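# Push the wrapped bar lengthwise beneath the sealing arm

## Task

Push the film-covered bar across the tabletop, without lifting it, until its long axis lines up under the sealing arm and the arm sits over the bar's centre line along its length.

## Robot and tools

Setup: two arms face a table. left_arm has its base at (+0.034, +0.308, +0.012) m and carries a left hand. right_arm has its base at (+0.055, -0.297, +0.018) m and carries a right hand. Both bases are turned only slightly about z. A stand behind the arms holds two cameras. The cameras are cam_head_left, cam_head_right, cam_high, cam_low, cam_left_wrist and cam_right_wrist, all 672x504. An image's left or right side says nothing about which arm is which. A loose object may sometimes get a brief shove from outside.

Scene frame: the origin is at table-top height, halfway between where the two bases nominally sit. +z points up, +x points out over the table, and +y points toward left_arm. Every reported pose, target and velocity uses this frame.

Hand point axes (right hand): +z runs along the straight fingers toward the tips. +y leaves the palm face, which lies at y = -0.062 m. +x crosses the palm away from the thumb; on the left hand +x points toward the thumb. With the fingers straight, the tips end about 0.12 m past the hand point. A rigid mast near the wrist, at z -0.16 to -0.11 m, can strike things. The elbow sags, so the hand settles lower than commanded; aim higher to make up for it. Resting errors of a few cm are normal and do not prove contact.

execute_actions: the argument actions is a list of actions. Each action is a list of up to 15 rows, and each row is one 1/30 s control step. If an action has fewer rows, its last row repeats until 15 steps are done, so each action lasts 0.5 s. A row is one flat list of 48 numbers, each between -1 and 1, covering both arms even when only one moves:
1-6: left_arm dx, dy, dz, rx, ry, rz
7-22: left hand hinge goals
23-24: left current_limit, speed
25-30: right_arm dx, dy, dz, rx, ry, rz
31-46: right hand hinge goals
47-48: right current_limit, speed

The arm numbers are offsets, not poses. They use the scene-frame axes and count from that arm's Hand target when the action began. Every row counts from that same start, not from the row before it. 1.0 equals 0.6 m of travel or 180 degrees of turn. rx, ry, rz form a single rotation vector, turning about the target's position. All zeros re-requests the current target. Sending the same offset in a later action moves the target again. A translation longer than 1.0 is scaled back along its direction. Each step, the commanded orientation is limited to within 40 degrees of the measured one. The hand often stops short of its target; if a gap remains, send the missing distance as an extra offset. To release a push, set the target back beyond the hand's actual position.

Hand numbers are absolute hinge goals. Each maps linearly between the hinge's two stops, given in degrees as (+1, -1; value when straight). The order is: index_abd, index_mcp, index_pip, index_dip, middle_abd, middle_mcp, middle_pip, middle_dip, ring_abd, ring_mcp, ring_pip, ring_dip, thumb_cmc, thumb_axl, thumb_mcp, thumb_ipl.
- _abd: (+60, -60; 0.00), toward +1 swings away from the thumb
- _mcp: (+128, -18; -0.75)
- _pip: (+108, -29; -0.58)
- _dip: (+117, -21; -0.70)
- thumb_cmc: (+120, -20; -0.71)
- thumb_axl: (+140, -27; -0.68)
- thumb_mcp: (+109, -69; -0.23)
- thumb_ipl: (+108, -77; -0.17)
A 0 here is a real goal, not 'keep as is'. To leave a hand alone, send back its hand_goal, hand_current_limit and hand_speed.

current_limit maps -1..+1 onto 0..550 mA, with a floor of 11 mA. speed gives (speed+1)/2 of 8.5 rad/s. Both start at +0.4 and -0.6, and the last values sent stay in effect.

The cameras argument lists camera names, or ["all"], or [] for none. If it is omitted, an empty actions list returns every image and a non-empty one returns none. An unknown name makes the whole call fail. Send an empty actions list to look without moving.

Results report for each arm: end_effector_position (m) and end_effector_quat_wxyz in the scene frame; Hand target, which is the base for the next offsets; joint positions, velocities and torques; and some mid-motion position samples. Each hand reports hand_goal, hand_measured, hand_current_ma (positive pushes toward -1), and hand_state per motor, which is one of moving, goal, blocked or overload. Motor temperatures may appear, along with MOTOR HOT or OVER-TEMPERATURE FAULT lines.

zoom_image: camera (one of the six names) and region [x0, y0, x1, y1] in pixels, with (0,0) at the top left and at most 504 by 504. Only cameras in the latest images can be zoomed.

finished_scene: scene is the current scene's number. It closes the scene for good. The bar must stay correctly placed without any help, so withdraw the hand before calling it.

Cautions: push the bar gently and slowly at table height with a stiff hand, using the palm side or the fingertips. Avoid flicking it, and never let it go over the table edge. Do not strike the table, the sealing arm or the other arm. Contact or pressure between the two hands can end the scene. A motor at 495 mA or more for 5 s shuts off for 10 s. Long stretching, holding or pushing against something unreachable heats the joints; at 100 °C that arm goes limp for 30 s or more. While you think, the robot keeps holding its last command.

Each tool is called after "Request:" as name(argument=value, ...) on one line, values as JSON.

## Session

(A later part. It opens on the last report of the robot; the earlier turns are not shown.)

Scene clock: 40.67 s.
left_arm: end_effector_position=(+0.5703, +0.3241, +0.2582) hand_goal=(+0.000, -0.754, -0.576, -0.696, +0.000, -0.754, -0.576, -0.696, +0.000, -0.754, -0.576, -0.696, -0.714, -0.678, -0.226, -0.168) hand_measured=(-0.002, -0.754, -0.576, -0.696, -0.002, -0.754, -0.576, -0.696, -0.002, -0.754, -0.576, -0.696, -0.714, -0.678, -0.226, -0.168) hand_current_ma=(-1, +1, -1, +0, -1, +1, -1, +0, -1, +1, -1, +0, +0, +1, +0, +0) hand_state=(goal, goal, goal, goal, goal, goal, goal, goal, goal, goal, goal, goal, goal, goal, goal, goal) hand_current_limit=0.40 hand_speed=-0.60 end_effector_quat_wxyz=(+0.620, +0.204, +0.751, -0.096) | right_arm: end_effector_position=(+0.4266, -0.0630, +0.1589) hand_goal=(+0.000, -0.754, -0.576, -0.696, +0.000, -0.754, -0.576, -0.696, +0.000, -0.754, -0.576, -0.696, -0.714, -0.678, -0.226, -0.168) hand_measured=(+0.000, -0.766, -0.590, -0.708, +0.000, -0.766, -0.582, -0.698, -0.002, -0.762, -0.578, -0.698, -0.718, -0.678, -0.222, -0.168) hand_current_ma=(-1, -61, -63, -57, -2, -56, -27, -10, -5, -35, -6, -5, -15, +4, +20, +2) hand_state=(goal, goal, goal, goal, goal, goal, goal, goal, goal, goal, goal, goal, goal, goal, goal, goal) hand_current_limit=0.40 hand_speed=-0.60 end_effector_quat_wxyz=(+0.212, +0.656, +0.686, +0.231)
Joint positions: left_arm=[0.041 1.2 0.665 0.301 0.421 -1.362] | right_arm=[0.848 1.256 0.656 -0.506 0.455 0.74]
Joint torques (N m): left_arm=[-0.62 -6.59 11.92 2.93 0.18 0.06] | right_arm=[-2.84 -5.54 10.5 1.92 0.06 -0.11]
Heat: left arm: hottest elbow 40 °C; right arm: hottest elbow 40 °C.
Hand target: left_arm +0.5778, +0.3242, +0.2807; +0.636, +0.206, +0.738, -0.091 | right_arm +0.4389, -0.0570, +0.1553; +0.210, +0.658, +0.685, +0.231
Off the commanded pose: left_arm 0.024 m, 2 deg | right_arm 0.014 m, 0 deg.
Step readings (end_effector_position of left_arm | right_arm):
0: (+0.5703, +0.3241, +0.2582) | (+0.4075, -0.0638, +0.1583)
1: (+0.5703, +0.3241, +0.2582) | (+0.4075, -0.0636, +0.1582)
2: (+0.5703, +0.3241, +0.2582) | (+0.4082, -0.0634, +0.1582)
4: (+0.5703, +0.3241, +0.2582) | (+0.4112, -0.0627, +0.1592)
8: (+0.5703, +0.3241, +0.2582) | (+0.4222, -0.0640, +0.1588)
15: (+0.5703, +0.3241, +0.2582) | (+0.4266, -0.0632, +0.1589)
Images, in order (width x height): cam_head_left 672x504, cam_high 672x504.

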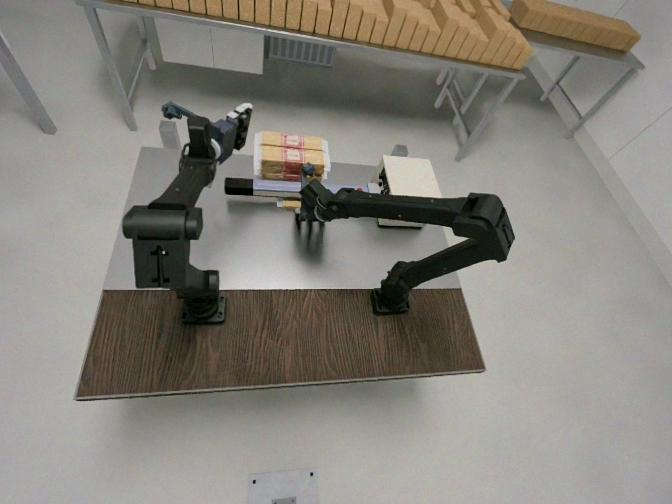

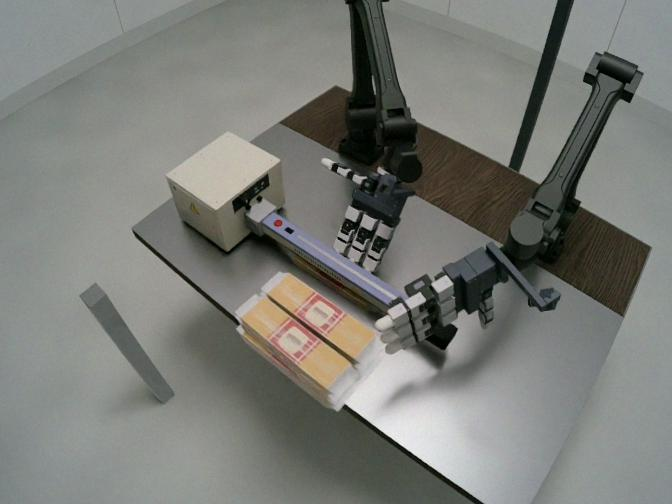

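Request:
execute_actions(actions=[[[0,0,0,0,0,0,0,-0.754,-0.576,-0.696,0,-0.754,-0.576,-0.696,0,-0.754,-0.576,-0.696,-0.714,-0.678,-0.226,-0.168,0.4,-0.6,0.022,0.001,0,0,0,0,0,-0.754,-0.576,-0.696,0,-0.754,-0.576,-0.696,0,-0.754,-0.576,-0.696,-0.714,-0.678,-0.226,-0.168,0.4,-0.6]]], cameras=["cam_high", "cam_head_left"])

Request:
zoom_image(camera="cam_high", region=[280, 220, 420, 325])

Request:
zoom_image(camera="cam_head_left", region=[220, 140, 380, 260])

Scene clock: 42.17 s.
left_arm: end_effector_position=(+0.5703, +0.3241, +0.2582) hand_goal=(+0.000, -0.754, -0.576, -0.696, +0.000, -0.754, -0.576, -0.696, +0.000, -0.754, -0.576, -0.696, -0.714, -0.678, -0.226, -0.168) hand_measured=(-0.002, -0.754, -0.576, -0.696, -0.002, -0.754, -0.576, -0.696, -0.002, -0.754, -0.576, -0.696, -0.714, -0.678, -0.226, -0.168) hand_current_ma=(-1, +1, -1, +0, -1, +1, -1, +0, -1, +1, -1, +0, +0, +1, +0, +0) hand_state=(goal, goal, goal, goal, goal, goal, goal, goal, goal, goal, goal, goal, goal, goal, goal, goal) hand_current_limit=0.40 hand_speed=-0.60 end_effector_quat_wxyz=(+0.620, +0.204, +0.751, -0.096) | right_arm: end_effector_position=(+0.4393, -0.0621, +0.1592) hand_goal=(+0.000, -0.754, -0.576, -0.696, +0.000, -0.754, -0.576, -0.696, +0.000, -0.754, -0.576, -0.696, -0.714, -0.678, -0.226, -0.168) hand_measured=(-0.002, -0.766, -0.590, -0.708, +0.000, -0.766, -0.582, -0.698, -0.002, -0.762, -0.578, -0.698, -0.718, -0.678, -0.222, -0.168) hand_current_ma=(-12, -64, -64, -57, -2, -60, -29, -10, -5, -35, -6, -5, -15, +4, +20, +2) hand_state=(goal, goal, goal, goal, goal, goal, goal, goal, goal, goal, goal, goal, goal, goal, goal, goal) hand_current_limit=0.40 hand_speed=-0.60 end_effector_quat_wxyz=(+0.212, +0.656, +0.687, +0.231)
Joint positions: left_arm=[0.041 1.2 0.665 0.301 0.421 -1.362] | right_arm=[0.82 1.279 0.675 -0.49 0.442 0.711]
Joint torques (N m): left_arm=[-0.62 -6.65 11.93 2.91 0.17 0.07] | right_arm=[-2.2 -5.71 10.48 2.07 0.01 -0.11]
Heat: left arm: hottest elbow 40 °C; right arm: hottest elbow 40 °C.
Hand target: left_arm +0.5778, +0.3242, +0.2807; +0.636, +0.206, +0.738, -0.091 | right_arm +0.4522, -0.0566, +0.1552; +0.210, +0.658, +0.685, +0.230
Off the commanded pose: left_arm 0.024 m, 2 deg | right_arm 0.015 m, 0 deg.
Step readings (end_effector_position of left_arm | right_arm):
0: (+0.5703, +0.3241, +0.2582) | (+0.4267, -0.0629, +0.1589)
1: (+0.5703, +0.3241, +0.2582) | (+0.4267, -0.0629, +0.1587)
2: (+0.5703, +0.3241, +0.2582) | (+0.4271, -0.0628, +0.1588)
4: (+0.5703, +0.3241, +0.2582) | (+0.4288, -0.0622, +0.1595)
8: (+0.5703, +0.3241, +0.2582) | (+0.4360, -0.0626, +0.1592)
15: (+0.5703, +0.3241, +0.2582) | (+0.4393, -0.0622, +0.1592)
Images, in order (width x height): cam_head_left 672x504, cam_high 672x504.

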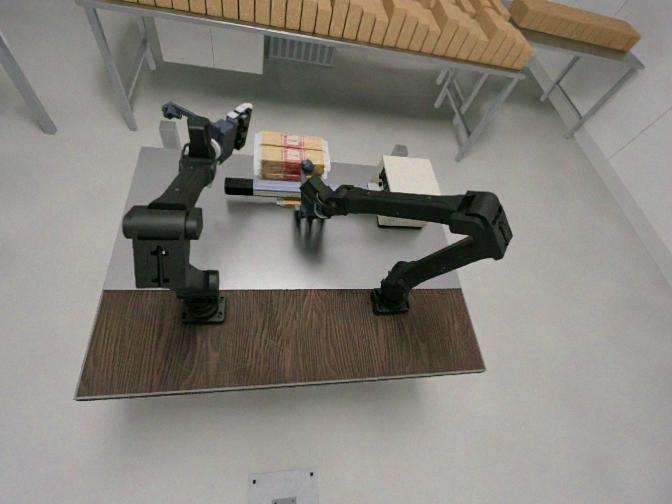

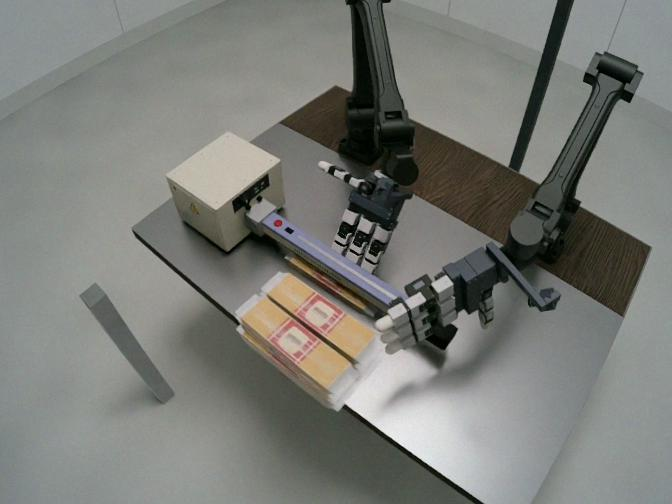

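Scaled by 3.600 from the camera's 672x504 image, which has a finer 960x720 frame.

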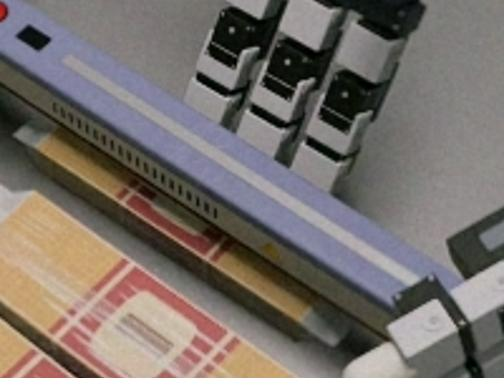

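Scaled by 3.150 from the camera's 672x504 image, which has a finer 960x720 frame.

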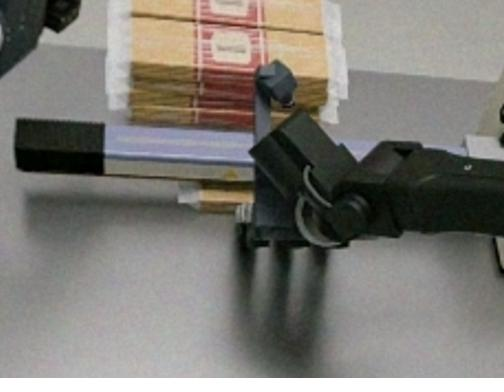

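Request:
zoom_image(camera="cam_head_left", region=[255, 175, 335, 235])

Request:
zoom_image(camera="cam_high", region=[280, 245, 380, 320])

Scaled by 6.300 from the camera's 672x504 image, which has a finer 960x720 frame.

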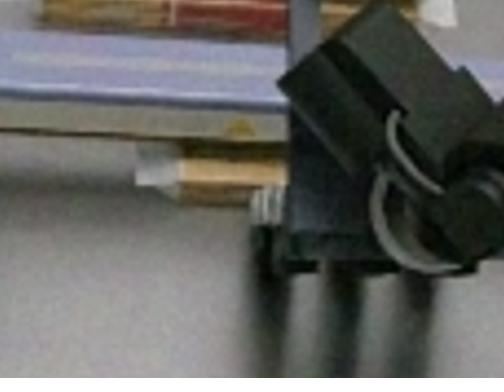

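Scaled by 5.040 from the camera's 672x504 image, which has a finer 960x720 frame.

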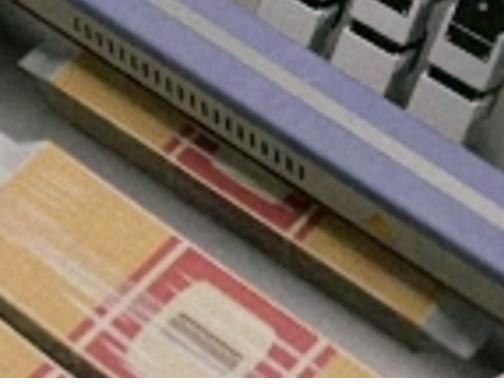

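Request:
execute_actions(actions=[[[0,0,0,0,0,0,0,-0.754,-0.576,-0.696,0,-0.754,-0.576,-0.696,0,-0.754,-0.576,-0.696,-0.714,-0.678,-0.226,-0.168,0.4,-0.6,0.012,0.0,0,0,0,0,0,-0.754,-0.576,-0.696,0,-0.754,-0.576,-0.696,0,-0.754,-0.576,-0.696,-0.714,-0.678,-0.226,-0.168,0.4,-0.6]]], cameras=["cam_high", "cam_head_left"])

Request:
zoom_image(camera="cam_high", region=[280, 245, 380, 320])

Request:
zoom_image(camera="cam_head_left", region=[255, 175, 335, 235])

Scene clock: 45.17 s.
left_arm: end_effector_position=(+0.5703, +0.3241, +0.2582) hand_goal=(+0.000, -0.754, -0.576, -0.696, +0.000, -0.754, -0.576, -0.696, +0.000, -0.754, -0.576, -0.696, -0.714, -0.678, -0.226, -0.168) hand_measured=(-0.002, -0.754, -0.576, -0.696, -0.002, -0.754, -0.576, -0.696, -0.002, -0.754, -0.576, -0.696, -0.714, -0.678, -0.226, -0.168) hand_current_ma=(-1, +1, -1, +0, -1, +1, -1, +0, -1, +1, -1, +0, +0, +1, +0, +0) hand_state=(goal, goal, goal, goal, goal, goal, goal, goal, goal, goal, goal, goal, goal, goal, goal, goal) hand_current_limit=0.40 hand_speed=-0.60 end_effector_quat_wxyz=(+0.620, +0.204, +0.751, -0.096) | right_arm: end_effector_position=(+0.4459, -0.0614, +0.1594) hand_goal=(+0.000, -0.754, -0.576, -0.696, +0.000, -0.754, -0.576, -0.696, +0.000, -0.754, -0.576, -0.696, -0.714, -0.678, -0.226, -0.168) hand_measured=(-0.004, -0.768, -0.590, -0.708, +0.000, -0.766, -0.582, -0.698, -0.002, -0.762, -0.578, -0.698, -0.718, -0.678, -0.222, -0.168) hand_current_ma=(-15, -68, -64, -52, -2, -60, -28, -10, -5, -35, -6, -5, -15, +4, +20, +2) hand_state=(goal, goal, goal, goal, goal, goal, goal, goal, goal, goal, goal, goal, goal, goal, goal, goal) hand_current_limit=0.40 hand_speed=-0.60 end_effector_quat_wxyz=(+0.212, +0.655, +0.687, +0.231)
Joint positions: left_arm=[0.041 1.2 0.665 0.301 0.421 -1.362] | right_arm=[0.805 1.291 0.685 -0.482 0.434 0.695]
Joint torques (N m): left_arm=[-0.73 -6.89 11.9 2.91 0.17 0.08] | right_arm=[-1.61 -5.6 10.48 2.21 0.01 -0.12]
Heat: left arm: hottest elbow 40 °C; right arm: hottest elbow 40 °C.
Hand target: left_arm +0.5778, +0.3242, +0.2807; +0.636, +0.206, +0.738, -0.091 | right_arm +0.4593, -0.0565, +0.1552; +0.210, +0.658, +0.685, +0.230
Off the commanded pose: left_arm 0.024 m, 2 deg | right_arm 0.015 m, 0 deg.
Step readings (end_effector_position of left_arm | right_arm):
0: (+0.5703, +0.3241, +0.2582) | (+0.4393, -0.0620, +0.1592)
1: (+0.5703, +0.3241, +0.2582) | (+0.4393, -0.0620, +0.1592)
2: (+0.5703, +0.3241, +0.2582) | (+0.4394, -0.0618, +0.1591)
4: (+0.5703, +0.3241, +0.2582) | (+0.4403, -0.0617, +0.1596)
8: (+0.5703, +0.3241, +0.2582) | (+0.4435, -0.0618, +0.1596)
15: (+0.5703, +0.3241, +0.2582) | (+0.4459, -0.0614, +0.1594)
Images, in order (width x height): cam_head_left 672x504, cam_high 672x504.

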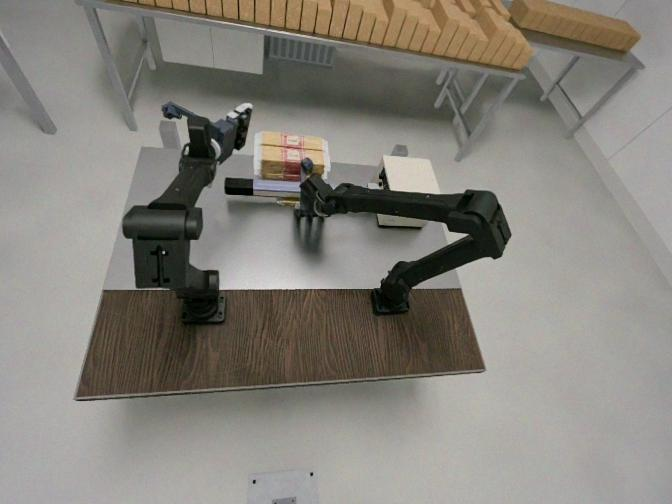

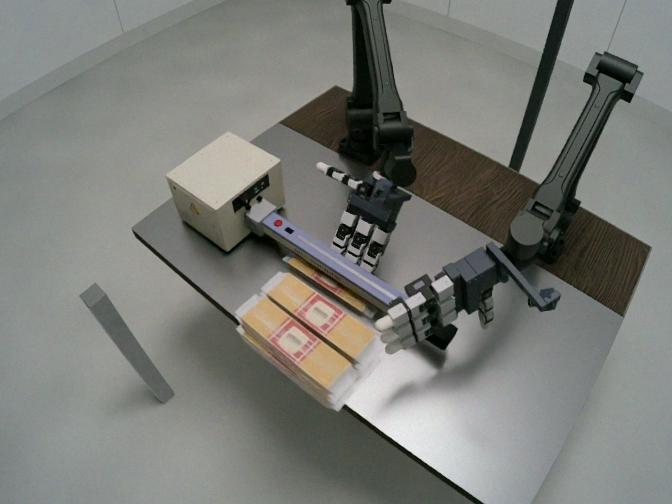

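Scaled by 5.040 from the camera's 672x504 image, which has a finer 960x720 frame.

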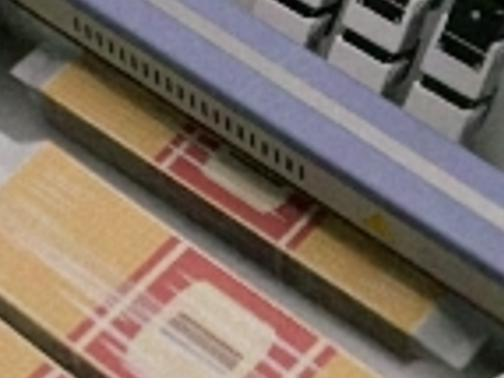

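Scaled by 6.300 from the camera's 672x504 image, which has a finer 960x720 frame.

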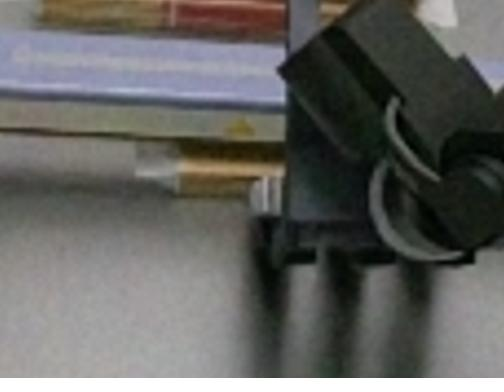

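Request:
execute_actions(actions=[[[0,0,0,0,0,0,0,-0.754,-0.576,-0.696,0,-0.754,-0.576,-0.696,0,-0.754,-0.576,-0.696,-0.714,-0.678,-0.226,-0.168,0.4,-0.6,-0.04,0.0,0,0,0,0,0,-0.754,-0.576,-0.696,0,-0.754,-0.576,-0.696,0,-0.754,-0.576,-0.696,-0.714,-0.678,-0.226,-0.168,0.4,-0.6]],[[0,0,0,0,0,0,0,-0.754,-0.576,-0.696,0,-0.754,-0.576,-0.696,0,-0.754,-0.576,-0.696,-0.714,-0.678,-0.226,-0.168,0.4,-0.6,-0.08,0.0,0,0,0,0,0,-0.754,-0.576,-0.696,0,-0.754,-0.576,-0.696,0,-0.754,-0.576,-0.696,-0.714,-0.678,-0.226,-0.168,0.4,-0.6]],[[0,0,0,0,0,0,0,-0.754,-0.576,-0.696,0,-0.754,-0.576,-0.696,0,-0.754,-0.576,-0.696,-0.714,-0.678,-0.226,-0.168,0.4,-0.6,-0.12,0.0,0.03,0,0,0,0,-0.754,-0.576,-0.696,0,-0.754,-0.576,-0.696,0,-0.754,-0.576,-0.696,-0.714,-0.678,-0.226,-0.168,0.4,-0.6]]], cameras=["cam_high", "cam_head_left", "cam_head_right"])

Request:
zoom_image(camera="cam_head_left", region=[255, 160, 375, 250])

Request:
zoom_image(camera="cam_high", region=[270, 220, 410, 325])

Scene clock: 48.80 s.
left_arm: end_effector_position=(+0.5703, +0.3241, +0.2582) hand_goal=(+0.000, -0.754, -0.576, -0.696, +0.000, -0.754, -0.576, -0.696, +0.000, -0.754, -0.576, -0.696, -0.714, -0.678, -0.226, -0.168) hand_measured=(-0.002, -0.754, -0.576, -0.696, -0.002, -0.754, -0.576, -0.696, -0.002, -0.754, -0.576, -0.696, -0.714, -0.678, -0.226, -0.168) hand_current_ma=(-1, +1, -1, +0, -1, +1, -1, +0, -1, +1, -1, +0, +0, +1, +0, +0) hand_state=(goal, goal, goal, goal, goal, goal, goal, goal, goal, goal, goal, goal, goal, goal, goal, goal) hand_current_limit=0.40 hand_speed=-0.60 end_effector_quat_wxyz=(+0.620, +0.204, +0.751, -0.096) | right_arm: end_effector_position=(+0.3169, -0.0602, +0.1683) hand_goal=(+0.000, -0.754, -0.576, -0.696, +0.000, -0.754, -0.576, -0.696, +0.000, -0.754, -0.576, -0.696, -0.714, -0.678, -0.226, -0.168) hand_measured=(+0.000, -0.758, -0.576, -0.696, +0.000, -0.758, -0.576, -0.696, -0.002, -0.758, -0.574, -0.696, -0.718, -0.678, -0.222, -0.168) hand_current_ma=(+1, -17, -3, -4, -2, -16, +3, -1, -5, -19, +5, +4, -16, +4, +20, +2) hand_state=(goal, goal, goal, goal, goal, goal, goal, goal, goal, goal, goal, goal, goal, goal, goal, goal) hand_current_limit=0.40 hand_speed=-0.60 end_effector_quat_wxyz=(+0.212, +0.656, +0.687, +0.228)
Joint positions: left_arm=[0.041 1.2 0.665 0.301 0.421 -1.362] | right_arm=[1.182 1.109 0.591 -0.774 0.576 1.099]
Joint torques (N m): left_arm=[-0.85 -6.77 11.93 2.95 0.17 0.08] | right_arm=[-0.26 -6.71 9.73 0.38 0.81 0.03]
Heat: left arm: hottest elbow 41 °C; right arm: hottest elbow 40 °C.
Hand target: left_arm +0.5778, +0.3242, +0.2807; +0.636, +0.206, +0.738, -0.091 | right_arm +0.3154, -0.0565, +0.1732; +0.210, +0.658, +0.685, +0.230
Off the commanded pose: left_arm 0.024 m, 2 deg | right_arm 0.006 m, 1 deg.
Step readings (end_effector_position of left_arm | right_arm):
0: (+0.5703, +0.3241, +0.2582) | (+0.4459, -0.0613, +0.1594)
1: (+0.5703, +0.3241, +0.2582) | (+0.4459, -0.0613, +0.1594)
2: (+0.5703, +0.3241, +0.2582) | (+0.4459, -0.0614, +0.1595)
4: (+0.5703, +0.3241, +0.2582) | (+0.4450, -0.0606, +0.1601)
8: (+0.5703, +0.3241, +0.2582) | (+0.4420, -0.0571, +0.1604)
15: (+0.5703, +0.3241, +0.2582) | (+0.4397, -0.0554, +0.1599)
16: (+0.5703, +0.3241, +0.2582) | (+0.4393, -0.0555, +0.1597)
17: (+0.5703, +0.3241, +0.2582) | (+0.4377, -0.0563, +0.1599)
19: (+0.5703, +0.3241, +0.2582) | (+0.4283, -0.0575, +0.1589)
23: (+0.5703, +0.3241, +0.2582) | (+0.4038, -0.0536, +0.1577)
30: (+0.5703, +0.3241, +0.2582) | (+0.3925, -0.0524, +0.1573)
31: (+0.5703, +0.3241, +0.2582) | (+0.3921, -0.0530, +0.1576)
32: (+0.5703, +0.3241, +0.2582) | (+0.3896, -0.0545, +0.1586)
34: (+0.5703, +0.3241, +0.2582) | (+0.3758, -0.0561, +0.1614)
38: (+0.5703, +0.3241, +0.2582) | (+0.3399, -0.0495, +0.1668)
45: (+0.5703, +0.3241, +0.2582) | (+0.3197, -0.0541, +0.1700)
Images, in order (width x height): cam_head_left 672x504, cam_head_right 672x504, cam_high 672x504.

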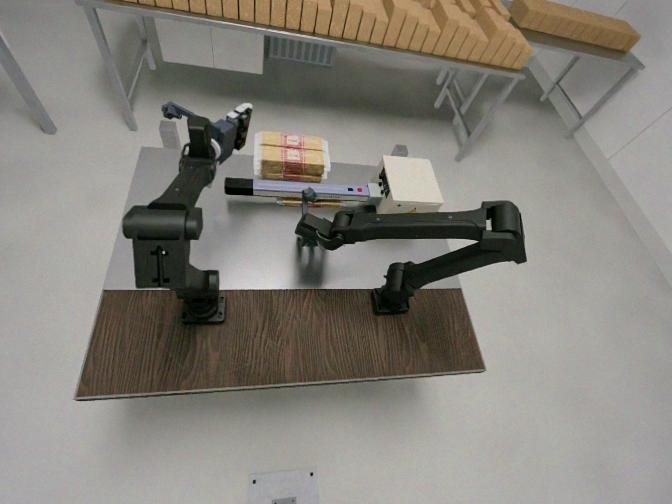

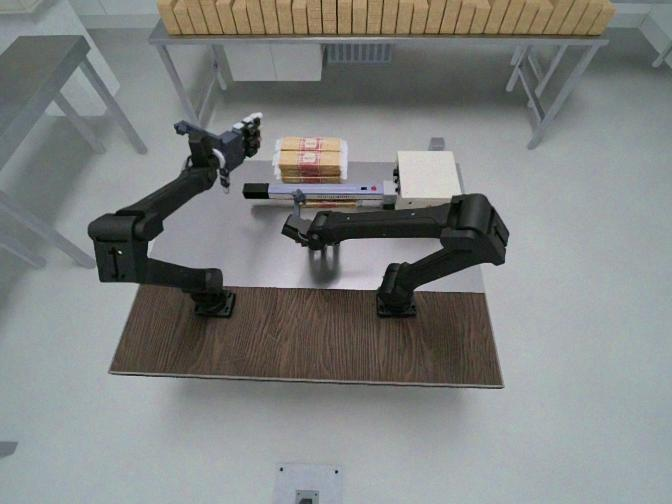

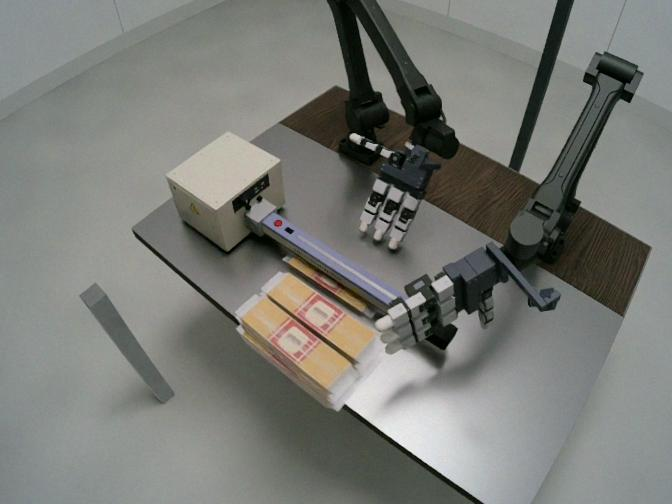

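Scaled by 4.200 from the camera's 672x504 image, which has a finer 960x720 frame.

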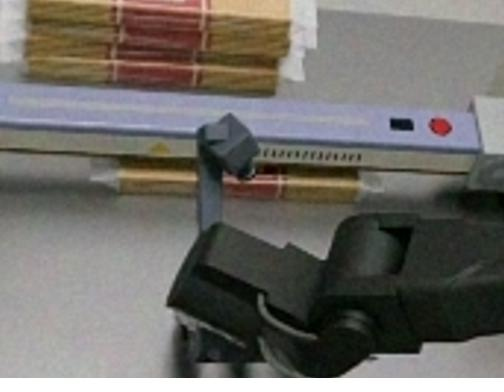

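Scaled by 3.600 from the camera's 672x504 image, which has a finer 960x720 frame.

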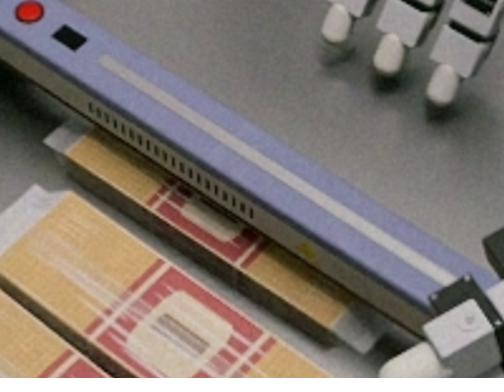

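Request:
zoom_image(camera="cam_head_left", region=[270, 180, 350, 220])

Request:
zoom_image(camera="cam_head_right", region=[290, 180, 370, 220])

Request:
zoom_image(camera="cam_high", region=[280, 245, 380, 320])

Scaled by 6.300 from the camera's 672x504 image, which has a finer 960x720 frame.

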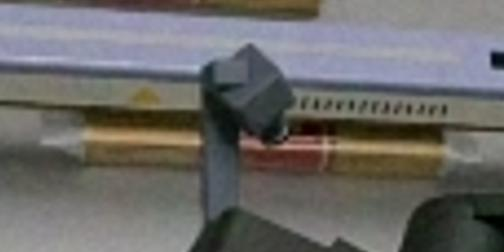

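Scaled by 6.300 from the camera's 672x504 image, which has a finer 960x720 frame.

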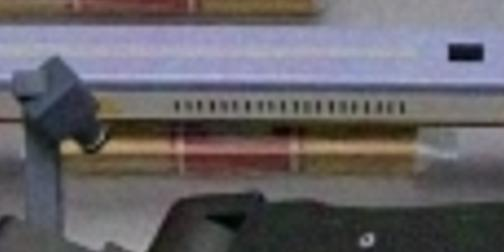

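Scaled by 5.040 from the camera's 672x504 image, which has a finer 960x720 frame.

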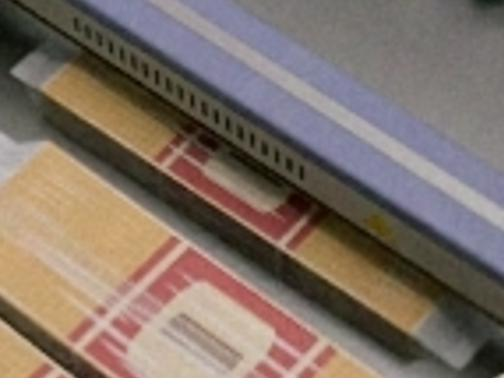

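Request:
zoom_image(camera="cam_head_left", region=[270, 185, 310, 215])

Request:
zoom_image(camera="cam_head_left", region=[310, 185, 350, 215])

Request:
zoom_image(camera="cam_high", region=[280, 250, 320, 280])

Request:
zoom_image(camera="cam_high", region=[340, 285, 380, 315])

Scaled by 12.600 from the camera's 672x504 image, which has a finer 960x720 frame.

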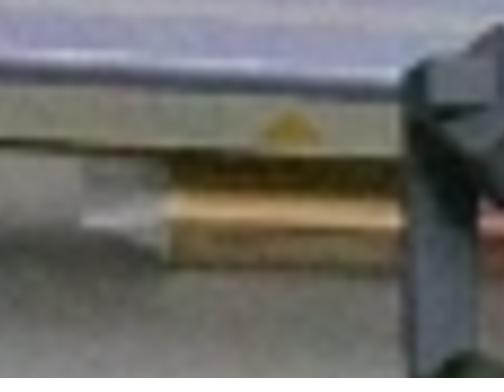

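Scaled by 12.600 from the camera's 672x504 image, which has a finer 960x720 frame.

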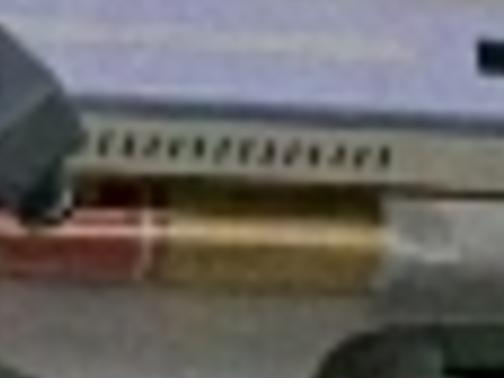

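Scaled by 12.600 from the camera's 672x504 image, which has a finer 960x720 frame.

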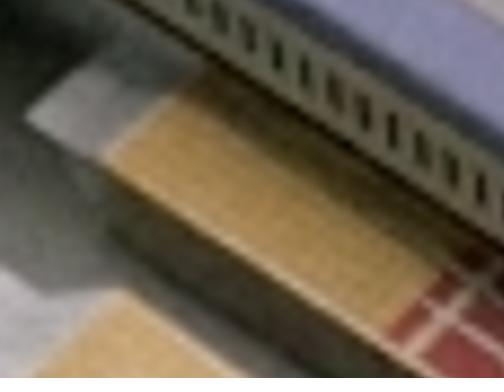

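Scaled by 12.600 from the camera's 672x504 image, which has a finer 960x720 frame.

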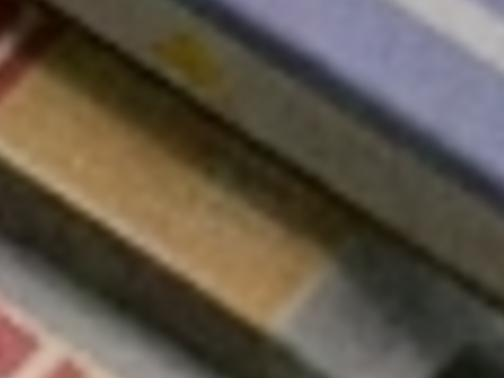

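Request:
finished_scene(scene=3)

The scene is finished: the task was done.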